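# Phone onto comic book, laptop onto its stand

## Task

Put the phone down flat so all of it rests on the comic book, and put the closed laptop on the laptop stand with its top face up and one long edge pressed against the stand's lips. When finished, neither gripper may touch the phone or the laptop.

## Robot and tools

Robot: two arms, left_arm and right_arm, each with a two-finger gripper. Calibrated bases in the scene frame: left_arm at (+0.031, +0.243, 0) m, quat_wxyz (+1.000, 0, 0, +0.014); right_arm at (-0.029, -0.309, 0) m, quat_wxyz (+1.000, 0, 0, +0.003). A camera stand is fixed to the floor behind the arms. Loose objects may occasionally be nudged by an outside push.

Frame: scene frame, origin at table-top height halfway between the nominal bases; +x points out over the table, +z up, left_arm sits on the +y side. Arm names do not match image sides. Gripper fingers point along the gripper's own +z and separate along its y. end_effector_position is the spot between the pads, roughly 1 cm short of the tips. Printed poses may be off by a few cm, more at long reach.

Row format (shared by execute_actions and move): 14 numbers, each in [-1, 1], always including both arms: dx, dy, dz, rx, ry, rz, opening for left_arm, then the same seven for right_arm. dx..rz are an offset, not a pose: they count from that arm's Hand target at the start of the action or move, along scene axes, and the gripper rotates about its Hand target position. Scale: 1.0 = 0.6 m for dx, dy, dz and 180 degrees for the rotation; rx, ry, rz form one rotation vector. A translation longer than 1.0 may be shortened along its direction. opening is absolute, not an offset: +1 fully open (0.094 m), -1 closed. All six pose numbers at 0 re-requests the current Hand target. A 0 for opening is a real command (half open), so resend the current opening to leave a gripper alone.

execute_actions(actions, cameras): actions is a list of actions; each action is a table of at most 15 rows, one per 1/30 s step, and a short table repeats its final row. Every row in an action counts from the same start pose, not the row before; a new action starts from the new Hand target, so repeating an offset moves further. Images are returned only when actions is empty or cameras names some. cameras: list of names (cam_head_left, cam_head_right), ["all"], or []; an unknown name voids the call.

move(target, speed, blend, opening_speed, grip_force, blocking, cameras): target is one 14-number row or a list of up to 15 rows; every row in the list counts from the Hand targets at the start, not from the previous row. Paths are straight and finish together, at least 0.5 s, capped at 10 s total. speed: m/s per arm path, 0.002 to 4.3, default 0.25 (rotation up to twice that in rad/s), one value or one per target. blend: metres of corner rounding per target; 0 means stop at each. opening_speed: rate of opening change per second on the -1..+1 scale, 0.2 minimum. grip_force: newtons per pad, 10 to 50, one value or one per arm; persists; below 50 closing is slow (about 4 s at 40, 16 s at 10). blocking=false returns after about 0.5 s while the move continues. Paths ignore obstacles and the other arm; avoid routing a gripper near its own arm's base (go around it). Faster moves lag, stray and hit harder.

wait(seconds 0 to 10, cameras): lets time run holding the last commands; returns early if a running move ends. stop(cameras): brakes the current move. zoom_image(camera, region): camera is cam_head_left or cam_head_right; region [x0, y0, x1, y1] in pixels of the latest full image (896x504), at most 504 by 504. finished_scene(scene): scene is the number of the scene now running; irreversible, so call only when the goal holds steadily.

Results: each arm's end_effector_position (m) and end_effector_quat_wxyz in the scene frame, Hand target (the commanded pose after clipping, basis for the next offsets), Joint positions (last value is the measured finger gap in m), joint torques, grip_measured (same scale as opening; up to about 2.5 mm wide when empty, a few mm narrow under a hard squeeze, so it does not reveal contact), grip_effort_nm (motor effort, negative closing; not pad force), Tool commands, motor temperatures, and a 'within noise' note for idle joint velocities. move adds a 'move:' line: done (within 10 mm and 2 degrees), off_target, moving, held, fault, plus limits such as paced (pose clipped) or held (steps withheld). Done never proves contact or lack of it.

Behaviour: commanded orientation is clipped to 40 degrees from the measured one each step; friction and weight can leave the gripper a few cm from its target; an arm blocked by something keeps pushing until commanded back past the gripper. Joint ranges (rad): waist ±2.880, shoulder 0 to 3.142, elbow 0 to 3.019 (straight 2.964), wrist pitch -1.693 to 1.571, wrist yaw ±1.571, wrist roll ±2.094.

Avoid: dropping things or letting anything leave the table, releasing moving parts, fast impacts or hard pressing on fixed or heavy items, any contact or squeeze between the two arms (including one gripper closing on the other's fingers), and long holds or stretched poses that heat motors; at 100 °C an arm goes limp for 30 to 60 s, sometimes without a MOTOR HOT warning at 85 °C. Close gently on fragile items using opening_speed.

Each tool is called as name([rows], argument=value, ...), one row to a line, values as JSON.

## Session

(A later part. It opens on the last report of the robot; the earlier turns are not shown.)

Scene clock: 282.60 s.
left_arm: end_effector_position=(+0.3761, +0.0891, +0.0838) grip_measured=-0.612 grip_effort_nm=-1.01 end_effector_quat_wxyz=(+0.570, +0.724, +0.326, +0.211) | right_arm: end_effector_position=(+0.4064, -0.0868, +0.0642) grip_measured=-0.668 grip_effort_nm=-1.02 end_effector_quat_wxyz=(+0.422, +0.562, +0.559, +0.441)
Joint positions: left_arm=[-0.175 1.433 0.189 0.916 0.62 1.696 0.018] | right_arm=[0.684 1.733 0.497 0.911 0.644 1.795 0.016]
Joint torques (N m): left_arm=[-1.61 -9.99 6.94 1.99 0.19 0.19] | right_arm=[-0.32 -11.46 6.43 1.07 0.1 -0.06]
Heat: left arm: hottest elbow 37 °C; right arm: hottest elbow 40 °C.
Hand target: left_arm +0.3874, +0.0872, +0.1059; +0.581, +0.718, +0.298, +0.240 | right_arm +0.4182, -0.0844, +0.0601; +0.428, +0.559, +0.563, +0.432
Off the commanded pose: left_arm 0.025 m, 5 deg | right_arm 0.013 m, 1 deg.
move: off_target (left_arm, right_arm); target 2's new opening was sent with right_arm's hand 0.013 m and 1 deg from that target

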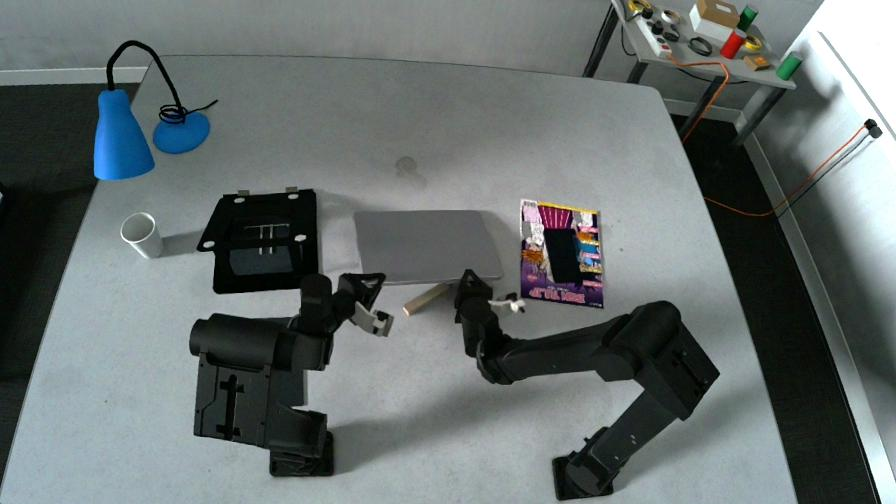

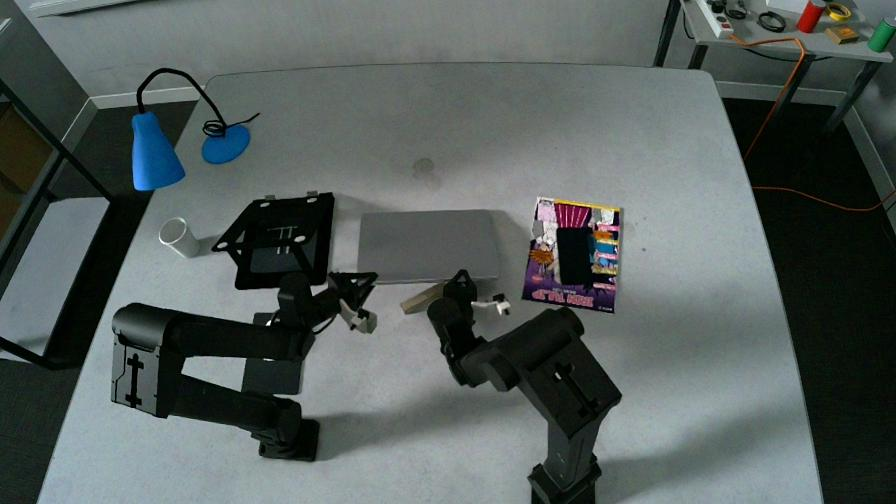

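move([
  [0,0,-0.02,0,0,0,-0.95,0.0,0.0,0.03,0,0,0,-0.95],
  [0,0,-0.02,0,0,0,0.3,0.0,0.0,0.03,0,0,0,-0.95],
  [-0.15,0.12,0.0,0,0,0,0.3,0.0,0.0,0.04,0,0,0,-0.95],
  [-0.15,0.12,0.2,0,0,0,0.3,0.0,0.0,0.04,0,0,0,-0.95],
], speed=0.12, opening_speed=0.8, cameras=["all"])

zoom_image(camera="cam_head_left", region=[340, 200, 540, 370])

zoom_image(camera="cam_head_right", region=[340, 200, 540, 370])

Scene clock: 295.63 s.
left_arm: end_effector_position=(+0.2838, +0.1525, +0.1858) grip_measured=+0.299 grip_effort_nm=0.10 end_effector_quat_wxyz=(+0.580, +0.721, +0.318, +0.206) | right_arm: end_effector_position=(+0.4063, -0.0870, +0.0613) grip_measured=-0.673 grip_effort_nm=-1.04 end_effector_quat_wxyz=(+0.428, +0.549, +0.590, +0.410)
Joint positions: left_arm=[0.207 0.412 0.193 -0.246 1 1.896 0.061] | right_arm=[0.681 1.705 0.507 0.818 0.637 1.747 0.015]
Joint torques (N m): left_arm=[0.03 -0.21 18.43 1.17 0.23 0.07] | right_arm=[-0.21 -16.26 6.12 1.2 0.36 0.31]
Heat: left arm: hottest elbow 37 °C; right arm: hottest elbow 40 °C.
Hand target: left_arm +0.2974, +0.1593, +0.2258; +0.581, +0.718, +0.298, +0.240 | right_arm +0.4182, -0.0845, +0.0840; +0.428, +0.559, +0.564, +0.432
Off the commanded pose: left_arm 0.043 m, 5 deg | right_arm 0.026 m, 4 deg.
move: off_target (left_arm, right_arm); target 2's new opening was sent with left_arm's hand 0.017 m and 5 deg from that target

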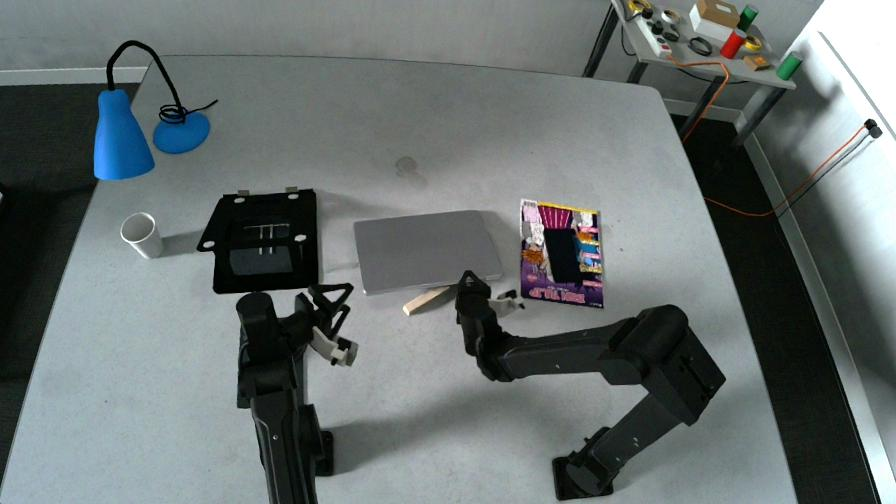

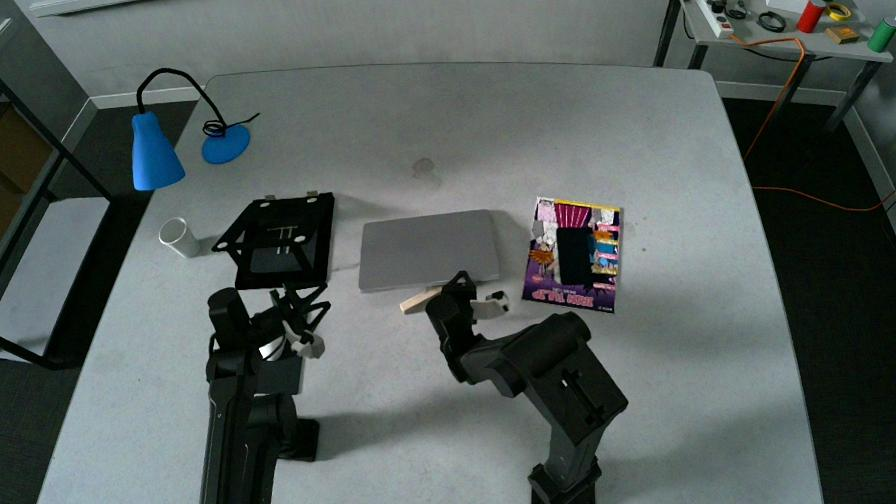

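Scaled by 2.520.

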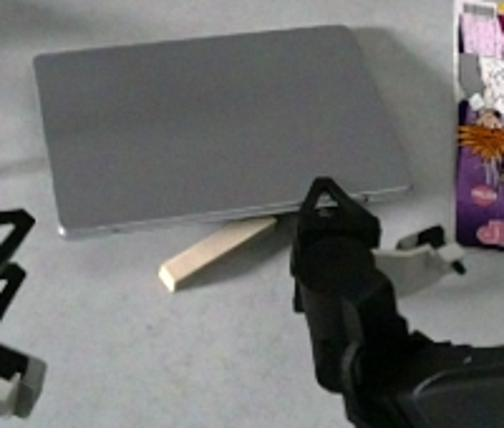

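Scaled by 2.520.

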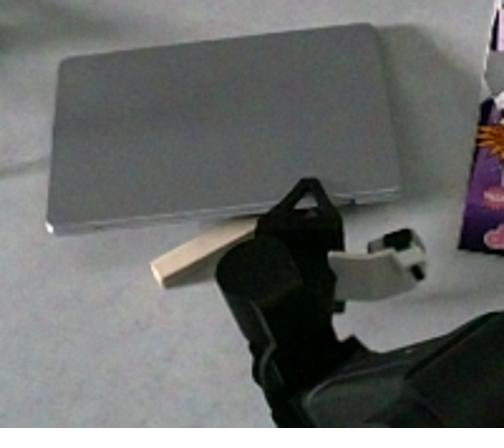

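move(target=[0.0,-0.2,-0.08,0.848,-0.317,-0.222,0.3,0,0,0.05,0,0,0,-0.95], speed=0.25, cameras=["all"])

zoom_image(camera="cam_head_left", region=[300, 200, 540, 400])

zoom_image(camera="cam_head_right", region=[300, 200, 540, 400])

Scene clock: 308.20 s.
left_arm: end_effector_position=(+0.2875, +0.0990, +0.1731) grip_measured=+0.299 grip_effort_nm=0.09 end_effector_quat_wxyz=(-0.292, +0.836, -0.029, +0.463) | right_arm: end_effector_position=(+0.4035, -0.0890, +0.0710) grip_measured=-0.673 grip_effort_nm=-1.04 end_effector_quat_wxyz=(+0.424, +0.552, +0.597, +0.400)
Joint positions: left_arm=[-1.109 1.145 0.634 -1.147 -1.157 2.074 0.061] | right_arm=[0.681 1.644 0.507 0.727 0.635 1.756 0.015]
Joint torques (N m): left_arm=[-1.38 -8.35 8.4 0.47 -0.48 0.07] | right_arm=[-0.21 -17.08 7.01 1.57 0.44 0.24]
Heat: left arm: hottest elbow 39 °C; right arm: hottest elbow 39 °C.
Hand target: left_arm +0.2881, +0.1000, +0.1757; -0.284, +0.837, -0.020, +0.467 (not the last commanded pose) | right_arm +0.4181, -0.0846, +0.1051; +0.429, +0.559, +0.563, +0.432 (not the last commanded pose)
Off the commanded pose: left_arm 0.061 m, 69 deg | right_arm 0.046 m, 5 deg.
move: held (left_arm; a check stopped the path), off_target (right_arm; braked when a check withheld steps of left_arm); limits=paced,held
pose unreachable (left arm): on one or more control steps of this call, first in action 0 (counted from 0), this arm could not follow its commanded pose, so it was not sent that pose on those steps. It may still have moved: this result reports where it is.
cause: moving toward the commanded pose would bring a part of the arm too close to another arm (this arm's wrist (the part past joint 4) and the right arm's wrist (the part past joint 4), along the way the arms are being sent, or toward where that arm still pushes).

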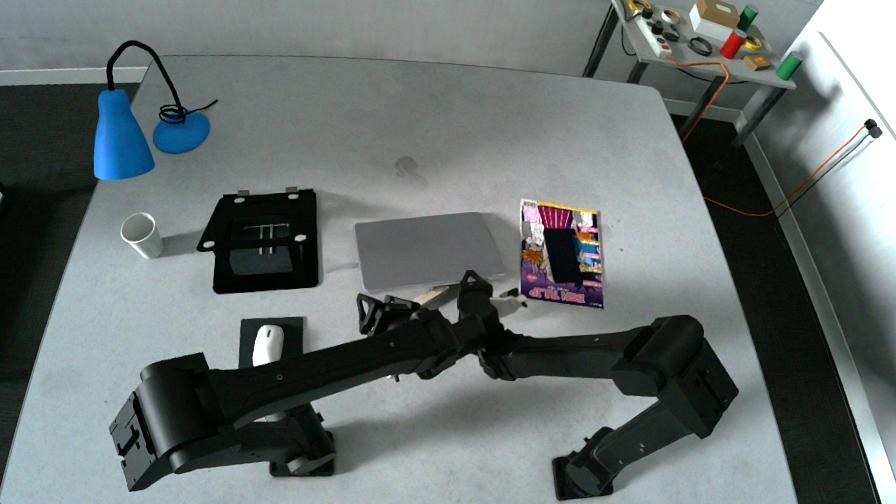

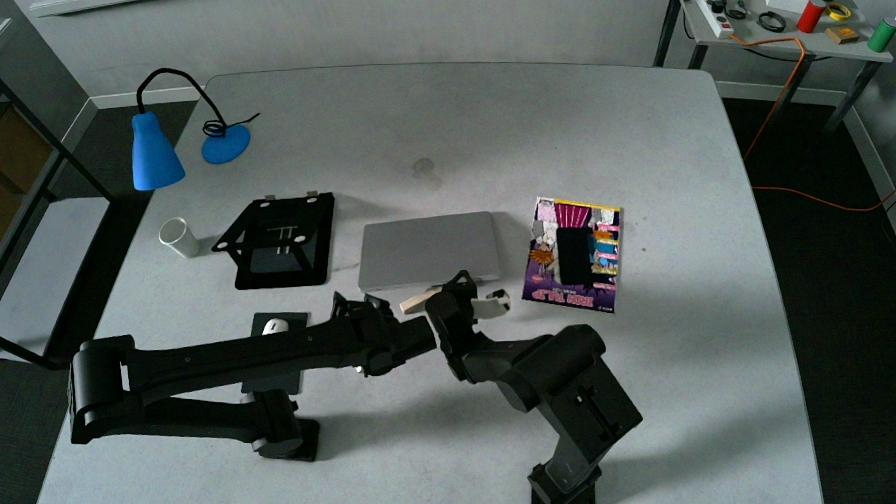

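Scaled by 2.100.

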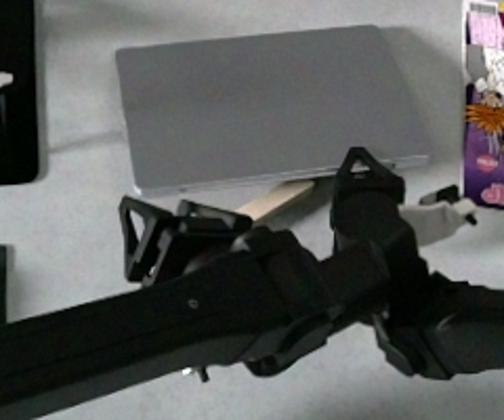

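Scaled by 2.100.

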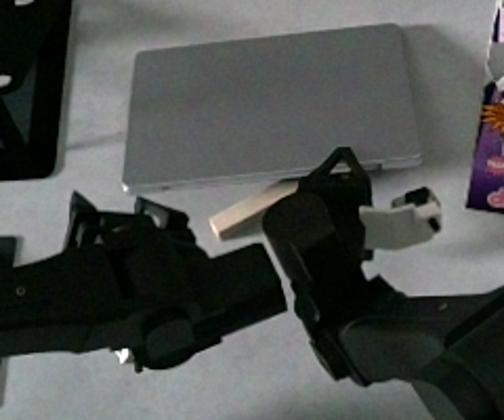

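move([
  [-0.02,0.25,0.2,0,0,0,0.3,0,0,0.0,0,0,0,-0.95],
  [-0.02,0.25,0.2,0.781,0.196,-0.362,0.3,0,0,0.0,0,0,0,-0.95],
], speed=0.3, cameras=["all"])

Scene clock: 323.40 s.
left_arm: end_effector_position=(+0.2760, +0.2495, +0.2954) grip_measured=+0.299 grip_effort_nm=0.09 end_effector_quat_wxyz=(-0.528, +0.705, -0.020, +0.473) | right_arm: end_effector_position=(+0.4035, -0.0890, +0.0710) grip_measured=-0.673 grip_effort_nm=-1.03 end_effector_quat_wxyz=(+0.424, +0.552, +0.597, +0.400)
Joint positions: left_arm=[-0.787 0.875 0.607 -1.668 -1.576 2.074 0.061] | right_arm=[0.681 1.644 0.507 0.727 0.635 1.756 0.015]
Joint torques (N m): left_arm=[-1.32 -2.96 9.14 -0.81 -0.74 0.2] | right_arm=[-0.15 -17.03 6.99 1.59 0.44 0.24]
Heat: left arm: hottest elbow 39 °C; right arm: hottest elbow 39 °C.
Hand target: left_arm +0.2762, +0.2500, +0.2956; -0.646, +0.579, -0.309, +0.388 | right_arm +0.4181, -0.0846, +0.1051; +0.429, +0.559, +0.563, +0.432
Off the commanded pose: left_arm 0.001 m, 142 deg; orientation clipped | right_arm 0.037 m, 5 deg.
joint sent to its limit (left arm) — joint 4 (wrist pitch), lower limit; joint 5 (wrist yaw), lower limit; joint 6 (wrist roll), upper limit. The joint targets are off in orientation, not in position.
move: off_target (left_arm, right_arm); limits=paced

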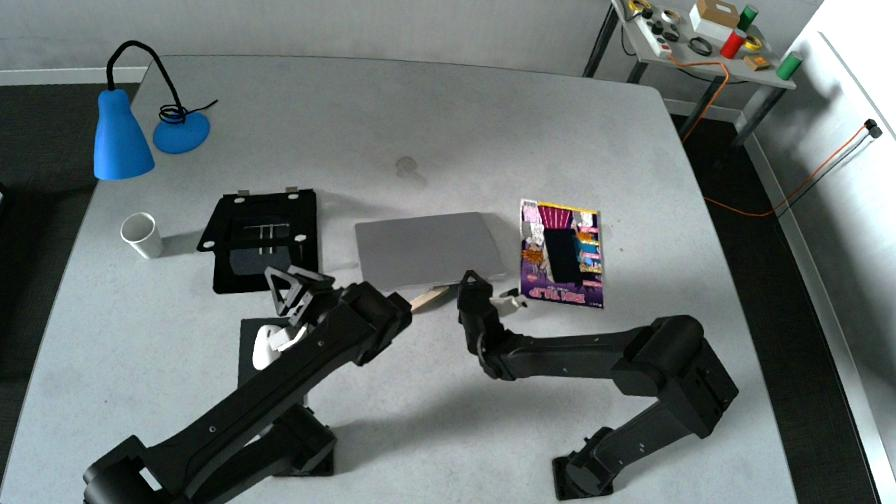

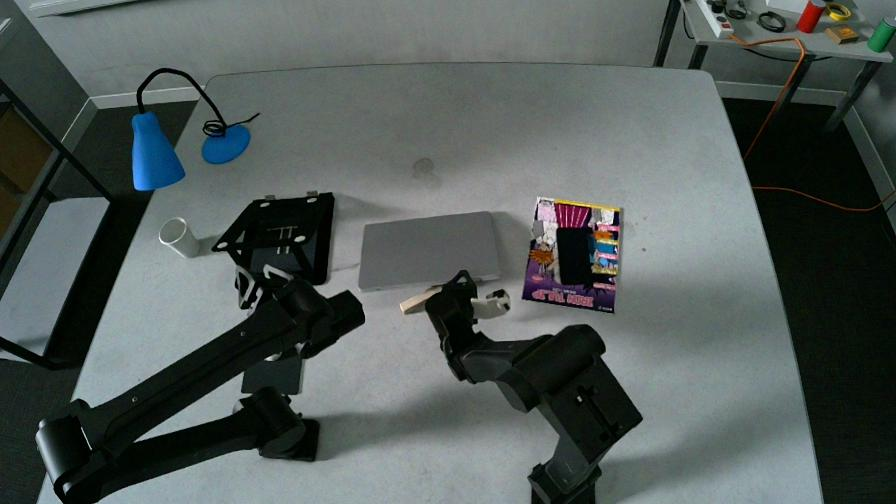

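move(target=[0,0.0,0.0,0.326,0.543,-0.487,0.3,0,0,0.0,0,0,0,-0.95], speed=0.4)

Scene clock: 331.33 s.
left_arm: end_effector_position=(+0.2760, +0.2495, +0.2954) grip_measured=+0.299 grip_effort_nm=0.09 end_effector_quat_wxyz=(-0.528, +0.705, -0.020, +0.473) | right_arm: end_effector_position=(+0.4035, -0.0890, +0.0710) grip_measured=-0.673 grip_effort_nm=-1.04 end_effector_quat_wxyz=(+0.424, +0.552, +0.597, +0.400)
Joint positions: left_arm=[-0.787 0.876 0.607 -1.668 -1.576 2.074 0.061] | right_arm=[0.681 1.644 0.507 0.727 0.635 1.756 0.015]
Joint torques (N m): left_arm=[-1.14 -2.9 9.05 -0.59 -0.75 0.13] | right_arm=[-0.15 -16.97 6.99 1.57 0.44 0.23]
Heat: left arm: hottest elbow 39 °C; right arm: hottest elbow 39 °C.
Hand target: left_arm +0.2761, +0.2500, +0.2956; -0.492, +0.658, -0.361, +0.441 | right_arm +0.4181, -0.0846, +0.1051; +0.429, +0.559, +0.563, +0.432
Off the commanded pose: left_arm 0.001 m, 178 deg; orientation clipped | right_arm 0.037 m, 5 deg.
joint sent to its limit (left arm) — joint 4 (wrist pitch), lower limit; joint 5 (wrist yaw), lower limit; joint 6 (wrist roll), upper limit. The joint targets are off in orientation, not in position.
move: off_target (left_arm, right_arm); limits=paced

move(target=[0,0.0,0.0,-0.138,-0.074,-0.061,0.3,0,0,0.0,0,0,0,-0.95], speed=0.4)

Scene clock: 337.50 s.
left_arm: end_effector_position=(+0.2760, +0.2495, +0.2954) grip_measured=+0.299 grip_effort_nm=0.09 end_effector_quat_wxyz=(-0.528, +0.705, -0.020, +0.473) | right_arm: end_effector_position=(+0.4035, -0.0890, +0.0710) grip_measured=-0.673 grip_effort_nm=-1.04 end_effector_quat_wxyz=(+0.424, +0.552, +0.597, +0.400)
Joint positions: left_arm=[-0.787 0.876 0.607 -1.668 -1.576 2.074 0.061] | right_arm=[0.681 1.644 0.507 0.727 0.635 1.756 0.015]
Joint torques (N m): left_arm=[-2.43 -3.72 9.07 -0.54 -0.75 0] | right_arm=[-0.15 -16.97 6.99 1.58 0.44 0.23]
Heat: left arm: hottest elbow 39 °C; right arm: hottest elbow 39 °C.
Hand target: left_arm +0.2761, +0.2500, +0.2956; -0.334, +0.656, -0.260, +0.625 | right_arm +0.4181, -0.0846, +0.1051; +0.429, +0.559, +0.563, +0.432
Off the commanded pose: left_arm 0.001 m, 40 deg; orientation clipped | right_arm 0.037 m, 5 deg.
joint sent to its limit (left arm) — joint 5 (wrist yaw), lower limit. The joint targets are off in orientation, not in position.
move: off_target (left_arm, right_arm); limits=paced

move(target=[0.3,0.0,0.0,0,0,0,0.3,0,0,0.0,0,0,0,-0.95], speed=0.3, cameras=["cam_head_left"])

Scene clock: 342.97 s.
left_arm: end_effector_position=(+0.4406, +0.2492, +0.2800) grip_measured=+0.299 grip_effort_nm=0.09 end_effector_quat_wxyz=(-0.609, +0.701, +0.080, +0.363) | right_arm: end_effector_position=(+0.4035, -0.0890, +0.0710) grip_measured=-0.673 grip_effort_nm=-1.03 end_effector_quat_wxyz=(+0.424, +0.552, +0.597, +0.400)
Joint positions: left_arm=[-0.45 1.487 1.034 -1.539 -1.577 2.068 0.061] | right_arm=[0.681 1.644 0.507 0.727 0.635 1.756 0.015]
Joint torques (N m): left_arm=[-0.67 -11.11 13.89 -0.49 -0.77 0.11] | right_arm=[-0.21 -17.03 6.98 1.58 0.44 0.24]
Heat: left arm: hottest elbow 39 °C; right arm: hottest elbow 38 °C.
Hand target: left_arm +0.4562, +0.2499, +0.2958; -0.437, +0.691, -0.152, +0.555 | right_arm +0.4181, -0.0846, +0.1051; +0.429, +0.559, +0.563, +0.432
Off the commanded pose: left_arm 0.022 m, 59 deg; orientation clipped | right_arm 0.037 m, 5 deg.
joint sent to its limit (left arm) — joint 5 (wrist yaw), lower limit. The joint targets are off in orientation, not in position.
move: off_target (left_arm, right_arm); limits=paced
Images, in order (width x height): cam_head_left 896x504.

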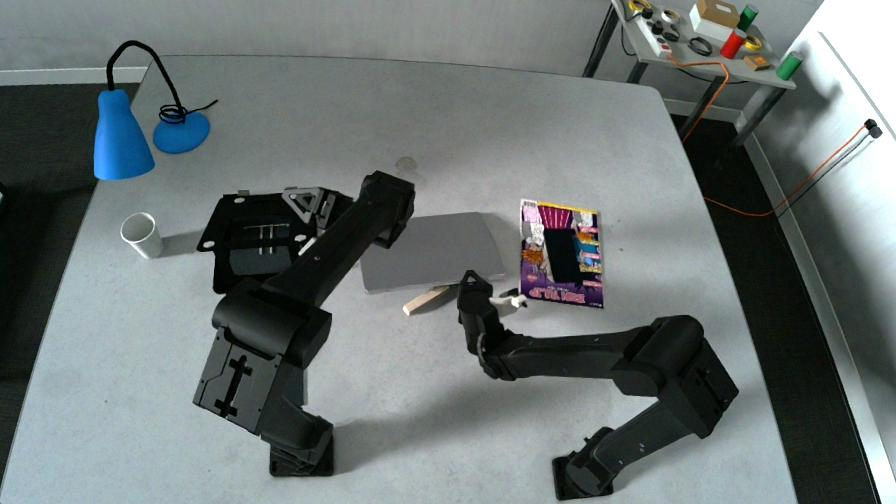

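move([
  [0.0,0.0,0.05,-0.468,-0.161,0.347,0.3,0,0,0.0,0,0,0,-0.95],
  [0.0,0.0,0.05,0.507,0.399,-0.631,0.3,0,0,0.0,0,0,0,-0.95],
], speed=0.4, cameras=["cam_head_left"])

Scene clock: 365.47 s.
left_arm: end_effector_position=(+0.4415, +0.2457, +0.3015) grip_measured=+0.299 grip_effort_nm=0.08 end_effector_quat_wxyz=(-0.005, +0.011, +1.000, +0.001) | right_arm: end_effector_position=(+0.4035, -0.0890, +0.0710) grip_measured=-0.673 grip_effort_nm=-1.04 end_effector_quat_wxyz=(+0.424, +0.552, +0.597, +0.400)
Joint positions: left_arm=[-0.021 1.422 1.512 -1.671 -0.001 0.029 0.061] | right_arm=[0.681 1.644 0.507 0.727 0.635 1.756 0.015]
Joint torques (N m): left_arm=[-0.56 -12.04 16.59 -0.23 0.11 -0.01] | right_arm=[-0.09 -17.03 6.98 1.55 0.44 0.23]
Heat: left arm: hottest elbow 40 °C; right arm: hottest elbow 38 °C.
Hand target: left_arm +0.4561, +0.2499, +0.3256; -0.001, +0.000, +1.000, -0.001 | right_arm +0.4181, -0.0846, +0.1051; +0.429, +0.559, +0.563, +0.432
Off the commanded pose: left_arm 0.029 m, 1 deg | right_arm 0.037 m, 5 deg.
joint sent to its limit (left arm) — joint 4 (wrist pitch), lower limit. The joint targets still meet the commanded pose.
move: off_target (left_arm, right_arm)
Images, in order (width x height): cam_head_left 896x504.

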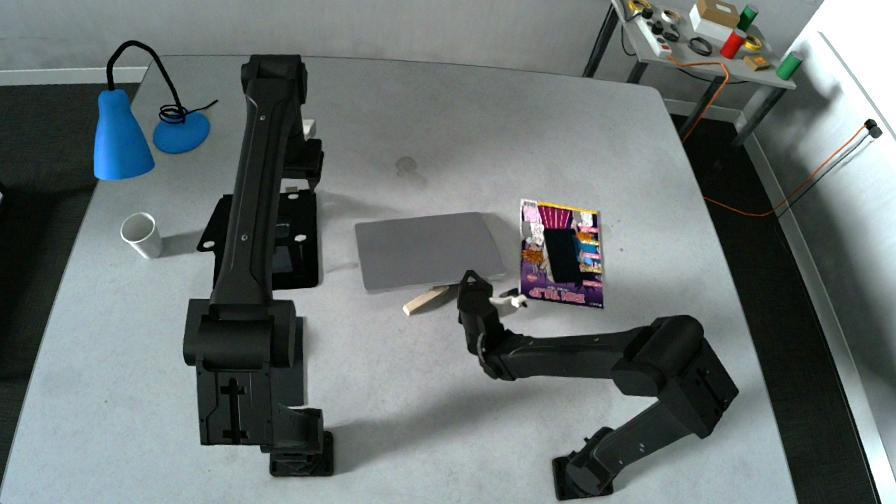

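move([
  [-0.15,-0.1,-0.05,-0.329,-0.2765,0.38,0.3,0,0,0.0,0,0,0,-0.95],
  [-0.293,-0.29,-0.2,-0.329,-0.2765,0.38,0.3,0,0,0.0,0,0,0,-0.95],
], speed=0.3, cameras=["all"])

Scene clock: 378.23 s.
left_arm: end_effector_position=(+0.2808, +0.0819, +0.2027) grip_measured=+0.299 grip_effort_nm=0.07 end_effector_quat_wxyz=(+0.383, -0.519, +0.624, -0.441) | right_arm: end_effector_position=(+0.4035, -0.0890, +0.0710) grip_measured=-0.673 grip_effort_nm=-1.04 end_effector_quat_wxyz=(+0.424, +0.552, +0.597, +0.400)
Joint positions: left_arm=[-1.02 0.491 0.286 -0.256 -0.775 -1.885 0.061] | right_arm=[0.681 1.644 0.507 0.727 0.635 1.756 0.015]
Joint torques (N m): left_arm=[-2.78 0.62 11.66 2.36 -0.34 0.02] | right_arm=[-0.21 -17.03 6.99 1.59 0.44 0.23]
Heat: left arm: hottest elbow 40 °C; right arm: hottest elbow 38 °C.
Hand target: left_arm +0.2804, +0.0760, +0.2056; +0.378, -0.519, +0.621, -0.450 | right_arm +0.4181, -0.0846, +0.1051; +0.429, +0.559, +0.563, +0.432
Off the commanded pose: left_arm 0.007 m, 1 deg | right_arm 0.037 m, 5 deg.
move: off_target (right_arm)

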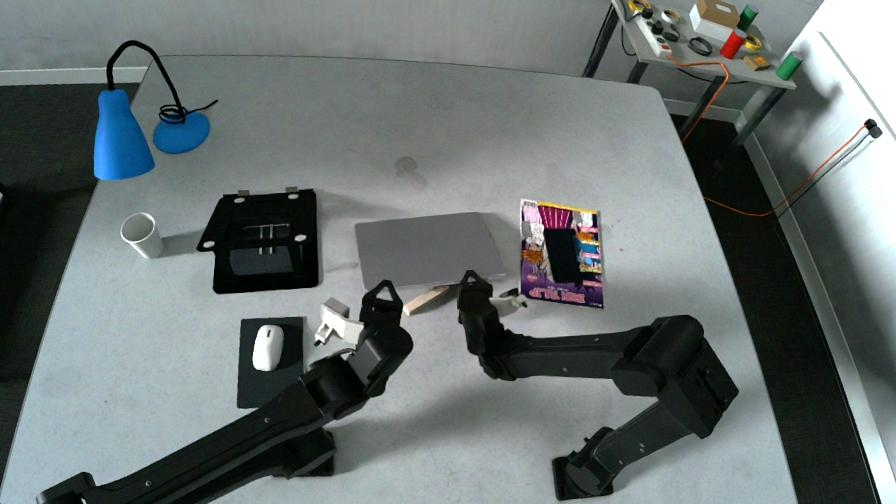

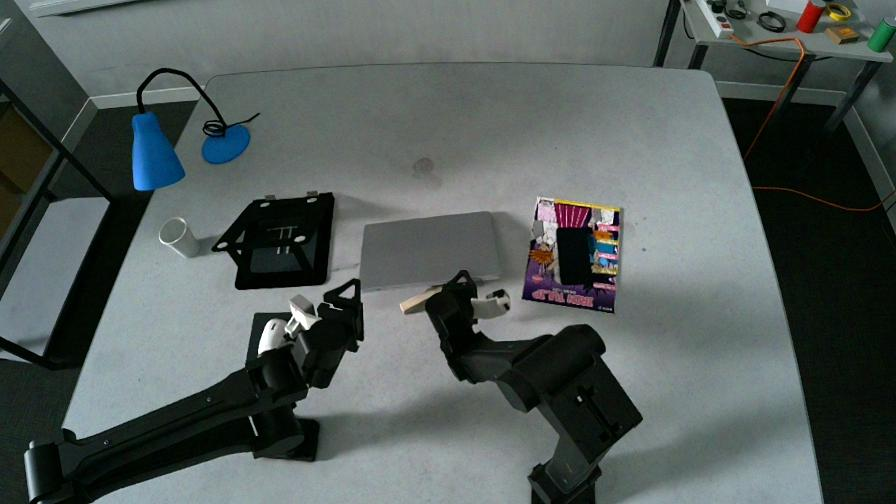

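move(target=[0.05,-0.08,-0.225,0,0,0,0.3,0,0,0.0,0,0,0,-0.95], speed=0.15, cameras=["all"])

zoom_image(camera="cam_head_left", region=[320, 220, 520, 370])

zoom_image(camera="cam_head_right", region=[320, 220, 520, 370])

Scene clock: 384.40 s.
left_arm: end_effector_position=(+0.3136, +0.0260, +0.0737) grip_measured=+0.299 grip_effort_nm=0.07 end_effector_quat_wxyz=(+0.376, -0.524, +0.617, -0.452) | right_arm: end_effector_position=(+0.4035, -0.0890, +0.0710) grip_measured=-0.673 grip_effort_nm=-1.04 end_effector_quat_wxyz=(+0.424, +0.552, +0.597, +0.400)
Joint positions: left_arm=[-1.03 1.38 0.184 0.747 -0.777 -1.907 0.061] | right_arm=[0.681 1.644 0.507 0.727 0.635 1.756 0.015]
Joint torques (N m): left_arm=[-2.37 -6.18 4.1 2.25 -0.39 0.17] | right_arm=[-0.15 -17.03 6.98 1.58 0.44 0.24]
Heat: left arm: hottest elbow 40 °C; right arm: hottest elbow 38 °C.
Hand target: left_arm +0.3104, +0.0279, +0.0706; +0.378, -0.519, +0.621, -0.450 | right_arm +0.4181, -0.0846, +0.1051; +0.429, +0.559, +0.563, +0.432
Off the commanded pose: left_arm 0.005 m, 1 deg | right_arm 0.037 m, 5 deg.
move: off_target (right_arm)

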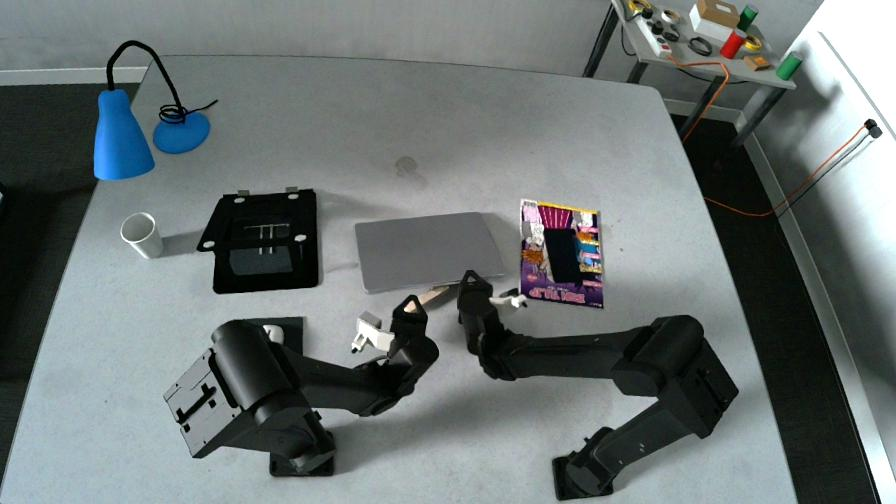

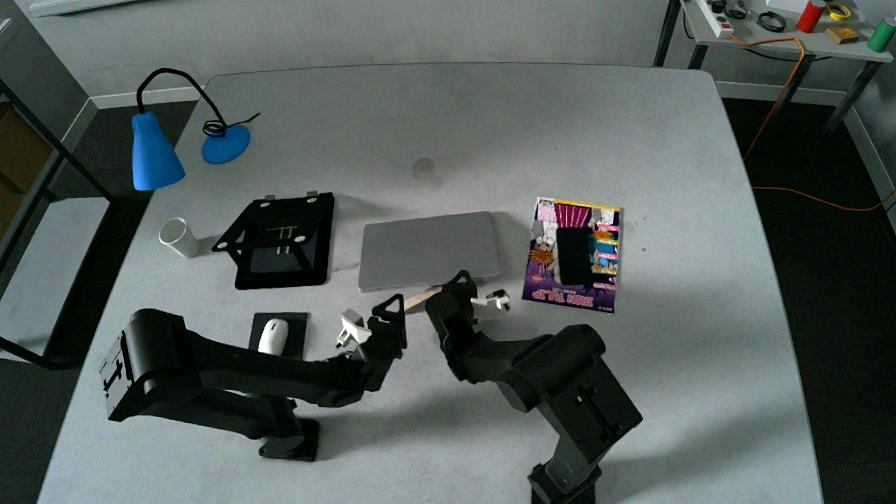

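Scaled by 2.520.

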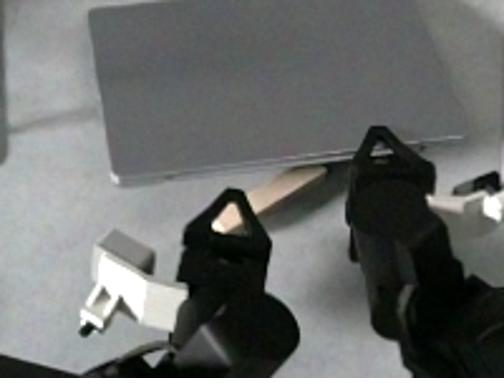

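Scaled by 2.520.

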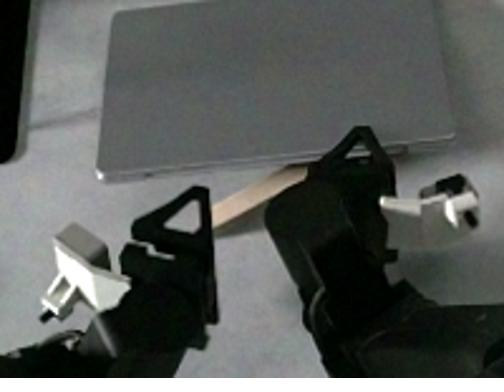

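move([
  [0.03,-0.037,0.002,0,0,0,0.3,0,0,0.0,0,0,0,-0.95],
  [0.103,-0.049,0.002,0,0,0,0.3,0,0,0.0,0,0,0,-0.95],
], speed=0.08, cameras=["all"])

zoom_image(camera="cam_head_left", region=[320, 220, 520, 370])

zoom_image(camera="cam_head_right", region=[320, 220, 520, 370])

Scene clock: 392.87 s.
left_arm: end_effector_position=(+0.3569, +0.0087, +0.0607) grip_measured=+0.299 grip_effort_nm=0.07 end_effector_quat_wxyz=(+0.374, -0.518, +0.634, -0.435) | right_arm: end_effector_position=(+0.4035, -0.0890, +0.0710) grip_measured=-0.673 grip_effort_nm=-1.03 end_effector_quat_wxyz=(+0.424, +0.552, +0.597, +0.400)
Joint positions: left_arm=[-0.921 1.517 0.286 0.783 -0.664 -1.834 0.061] | right_arm=[0.681 1.644 0.507 0.727 0.635 1.756 0.015]
Joint torques (N m): left_arm=[0.03 -7.77 8.69 2.5 -0.09 0.14] | right_arm=[-0.15 -17.08 6.98 1.58 0.44 0.23]
Heat: left arm: hottest elbow 39 °C; right arm: hottest elbow 38 °C.
Hand target: left_arm +0.3722, -0.0015, +0.0719; +0.378, -0.519, +0.621, -0.450 | right_arm +0.4181, -0.0846, +0.1051; +0.429, +0.559, +0.563, +0.432
Off the commanded pose: left_arm 0.022 m, 2 deg | right_arm 0.037 m, 5 deg.
move: off_target (left_arm, right_arm)

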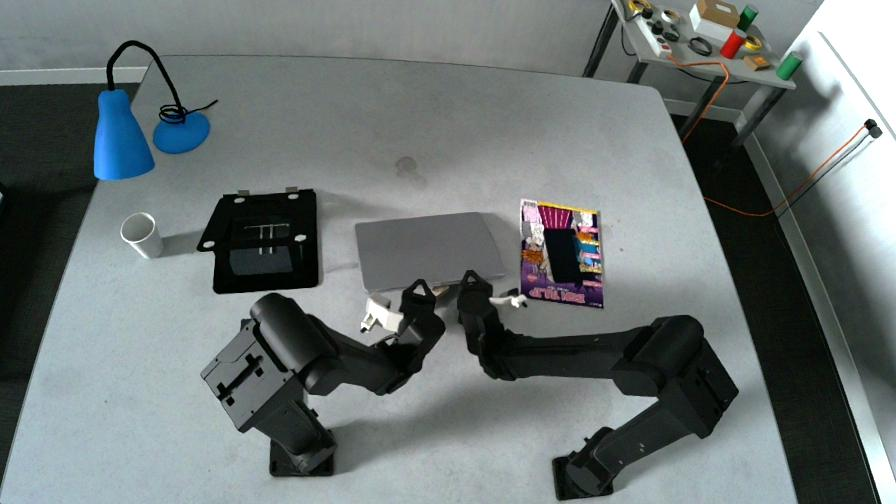

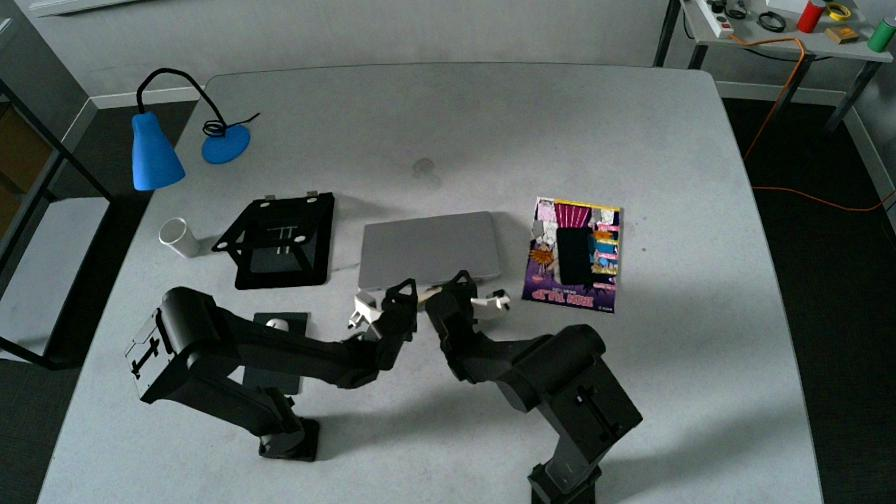

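Scaled by 2.520.

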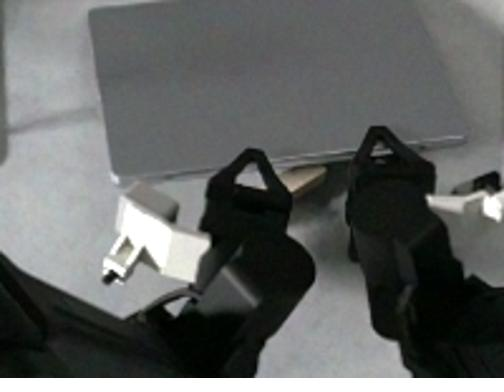

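Scaled by 2.520.

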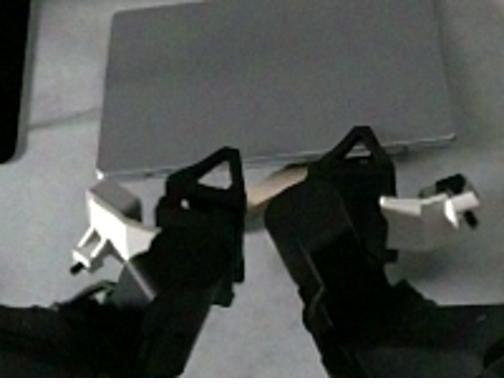

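move([
  [-0.012,0.01,0.022,0,0,0,0.3,0,0,0.0,0,0,0,-0.95],
  [0.055,-0.003,0.022,0,0,0,0.3,0,0,0.0,0,0,0,-0.95],
], speed=0.08, cameras=["all"])

zoom_image(camera="cam_head_left", region=[320, 220, 520, 370])

zoom_image(camera="cam_head_right", region=[320, 220, 520, 370])

Scene clock: 397.90 s.
left_arm: end_effector_position=(+0.3885, +0.0057, +0.0736) grip_measured=+0.299 grip_effort_nm=0.07 end_effector_quat_wxyz=(+0.372, -0.519, +0.632, -0.439) | right_arm: end_effector_position=(+0.4035, -0.0890, +0.0710) grip_measured=-0.673 grip_effort_nm=-1.04 end_effector_quat_wxyz=(+0.424, +0.552, +0.597, +0.400)
Joint positions: left_arm=[-0.84 1.509 0.348 0.744 -0.59 -1.797 0.061] | right_arm=[0.681 1.644 0.507 0.727 0.635 1.756 0.015]
Joint torques (N m): left_arm=[-0.91 -8.94 9.46 1.91 -0.14 0.19] | right_arm=[-0.15 -17.03 6.97 1.58 0.44 0.24]
Heat: left arm: hottest elbow 39 °C; right arm: hottest elbow 38 °C.
Hand target: left_arm +0.4052, -0.0033, +0.0851; +0.378, -0.519, +0.621, -0.450 | right_arm +0.4181, -0.0846, +0.1051; +0.429, +0.559, +0.563, +0.432
Off the commanded pose: left_arm 0.022 m, 2 deg | right_arm 0.037 m, 5 deg.
move: off_target (left_arm, right_arm)

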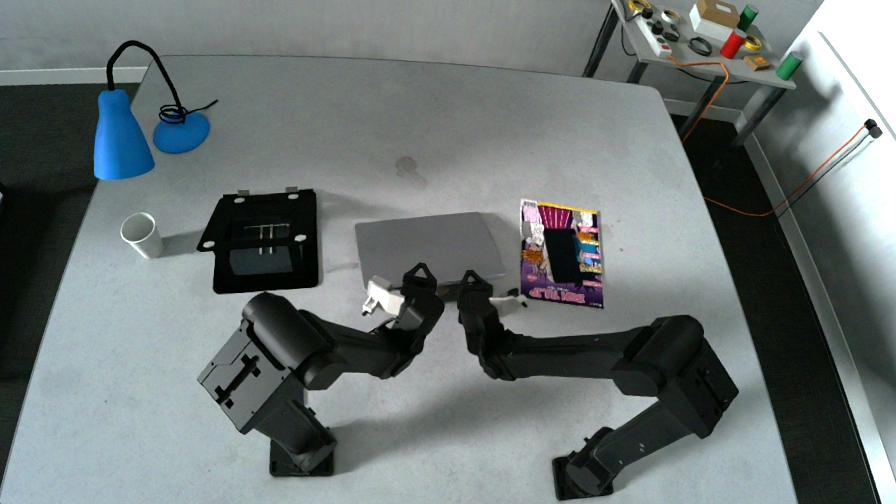

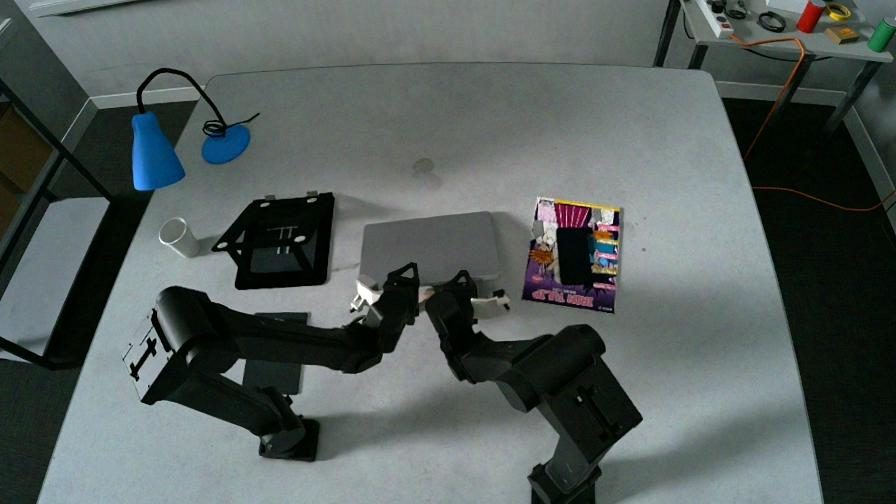

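Scaled by 2.520.

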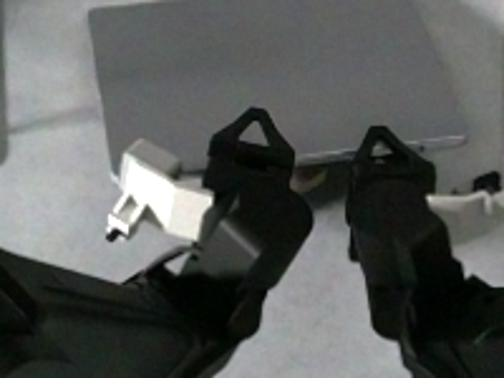

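Scaled by 2.520.

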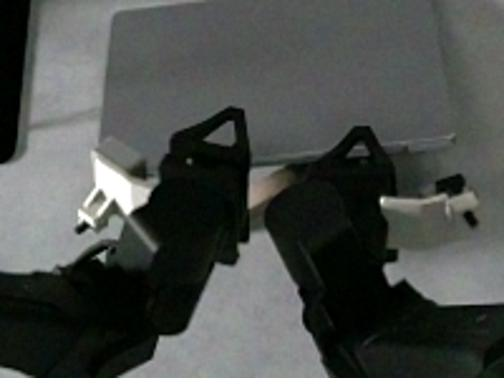

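move(target=[0.005,0,0,0,0,0,-0.95,0,0,0.0,0,0,0,-0.95], speed=0.08, opening_speed=0.8, cameras=["all"])

zoom_image(camera="cam_head_left", region=[320, 220, 520, 370])

Scene clock: 402.47 s.
left_arm: end_effector_position=(+0.3892, +0.0072, +0.0683) grip_measured=-0.587 grip_effort_nm=-0.99 end_effector_quat_wxyz=(+0.364, -0.530, +0.627, -0.440) | right_arm: end_effector_position=(+0.4037, -0.0887, +0.0734) grip_measured=-0.673 grip_effort_nm=-1.04 end_effector_quat_wxyz=(+0.424, +0.552, +0.595, +0.402)
Joint positions: left_arm=[-0.834 1.522 0.348 0.744 -0.582 -1.829 0.019] | right_arm=[0.681 1.638 0.507 0.726 0.635 1.756 0.015]
Joint torques (N m): left_arm=[-0.38 -9.64 9.85 1.69 -0.26 0.54] | right_arm=[-0.09 -16.56 7.05 1.58 0.44 0.23]
Heat: left arm: hottest elbow 39 °C; right arm: hottest elbow 38 °C.
Hand target: left_arm +0.4082, -0.0034, +0.0852; +0.378, -0.519, +0.621, -0.450 | right_arm +0.4180, -0.0845, +0.1050; +0.428, +0.559, +0.564, +0.432
Off the commanded pose: left_arm 0.027 m, 2 deg | right_arm 0.035 m, 5 deg.
move: off_target (left_arm, right_arm)

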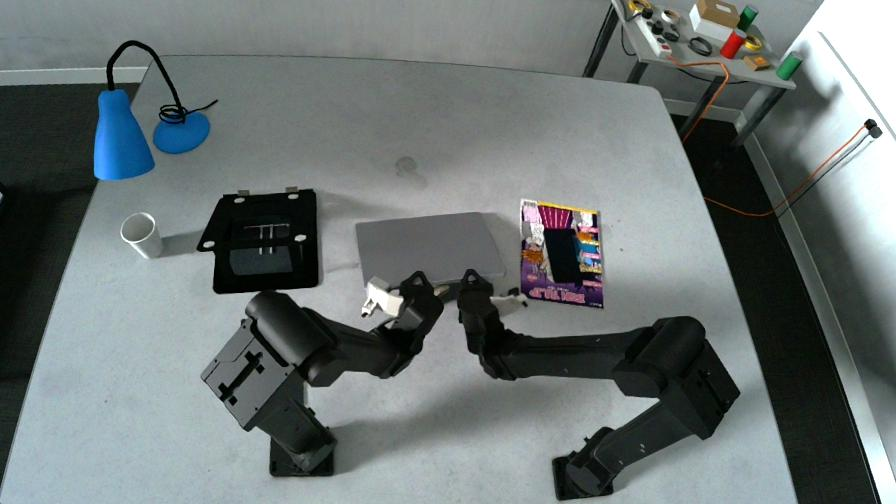

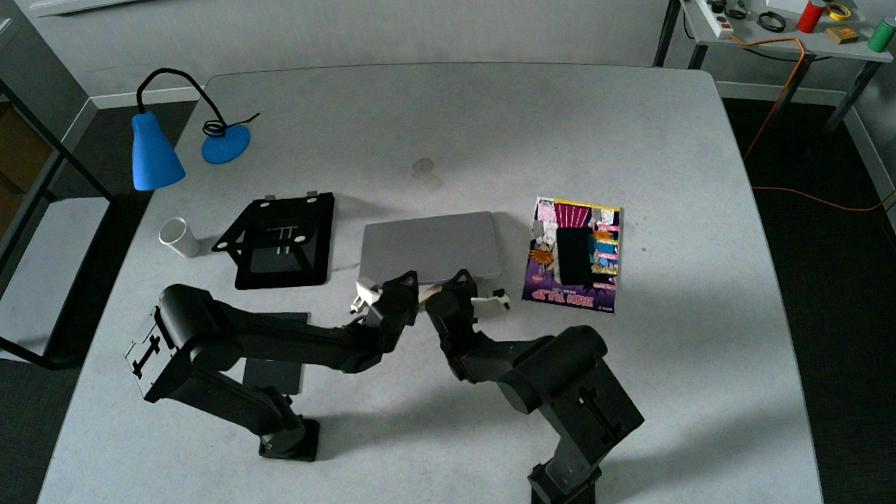

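Scaled by 2.520.

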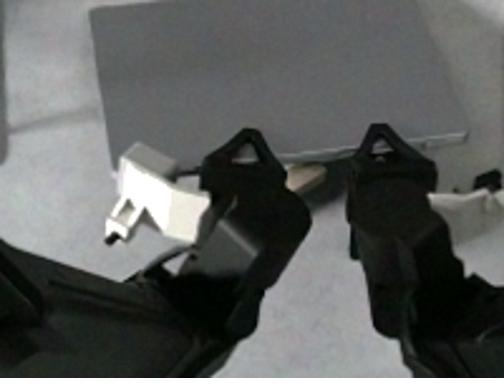

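move([
  [0,0,0.03,0,0,0,-0.95,-0.02,-0.01,-0.045,0,0,0,-0.95],
  [0,0,0.03,0,0,0,-0.95,-0.02,-0.01,-0.045,0,0,0,0.0],
  [0,0,0.03,0,0,0,-0.95,-0.2,-0.03,-0.02,0,0,0,0.0],
  [0,0,0.05,0,0,0,-0.95,-0.2,-0.25,0.15,0,0,0,0.0],
], speed=0.15, opening_speed=0.8, cameras=["all"])

zoom_image(camera="cam_head_left", region=[320, 190, 540, 370])

Scene clock: 414.30 s.
left_arm: end_effector_position=(+0.3878, +0.0100, +0.0788) grip_measured=-0.589 grip_effort_nm=-1.00 end_effector_quat_wxyz=(+0.358, -0.537, +0.633, -0.428) | right_arm: end_effector_position=(+0.2934, -0.2324, +0.1805) grip_measured=-0.001 grip_effort_nm=0.07 end_effector_quat_wxyz=(+0.422, +0.560, +0.571, +0.427)
Joint positions: left_arm=[-0.83 1.439 0.358 0.614 -0.577 -1.848 0.019] | right_arm=[0.445 0.613 0.203 0.099 0.416 1.696 0.047]
Joint torques (N m): left_arm=[0.09 -12.4 11.29 1.32 -0.49 0.72] | right_arm=[-0.32 -2.37 11.19 0.94 0.08 0.05]
Heat: left arm: hottest elbow 39 °C; right arm: hottest elbow 38 °C.
Hand target: left_arm +0.4082, -0.0032, +0.1150; +0.378, -0.519, +0.621, -0.450 | right_arm +0.2980, -0.2346, +0.1950; +0.429, +0.559, +0.563, +0.432
Off the commanded pose: left_arm 0.044 m, 4 deg | right_arm 0.015 m, 1 deg.
move: off_target (left_arm, right_arm); target 2's new opening was sent with right_arm's hand 0.004 m and 3 deg from that target

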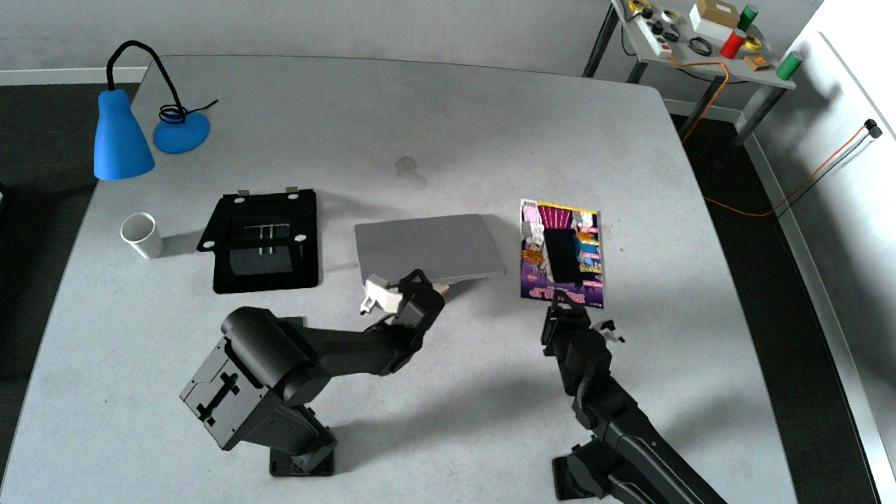

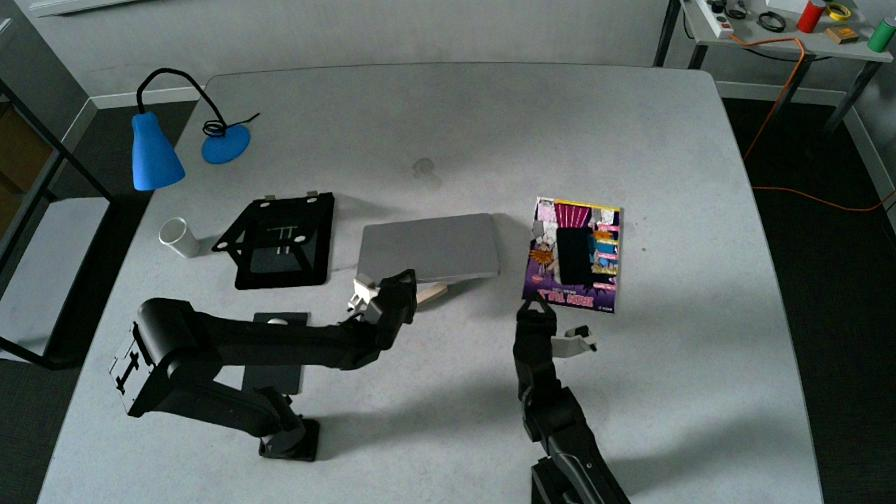

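Scaled by 2.291.

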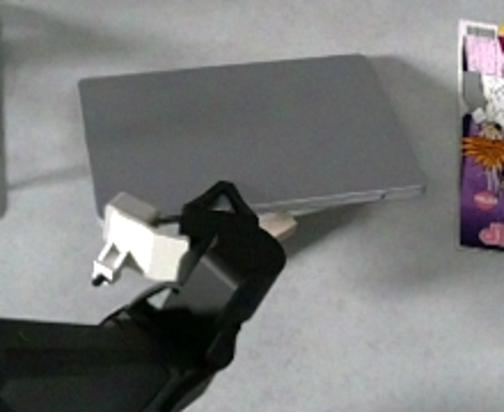

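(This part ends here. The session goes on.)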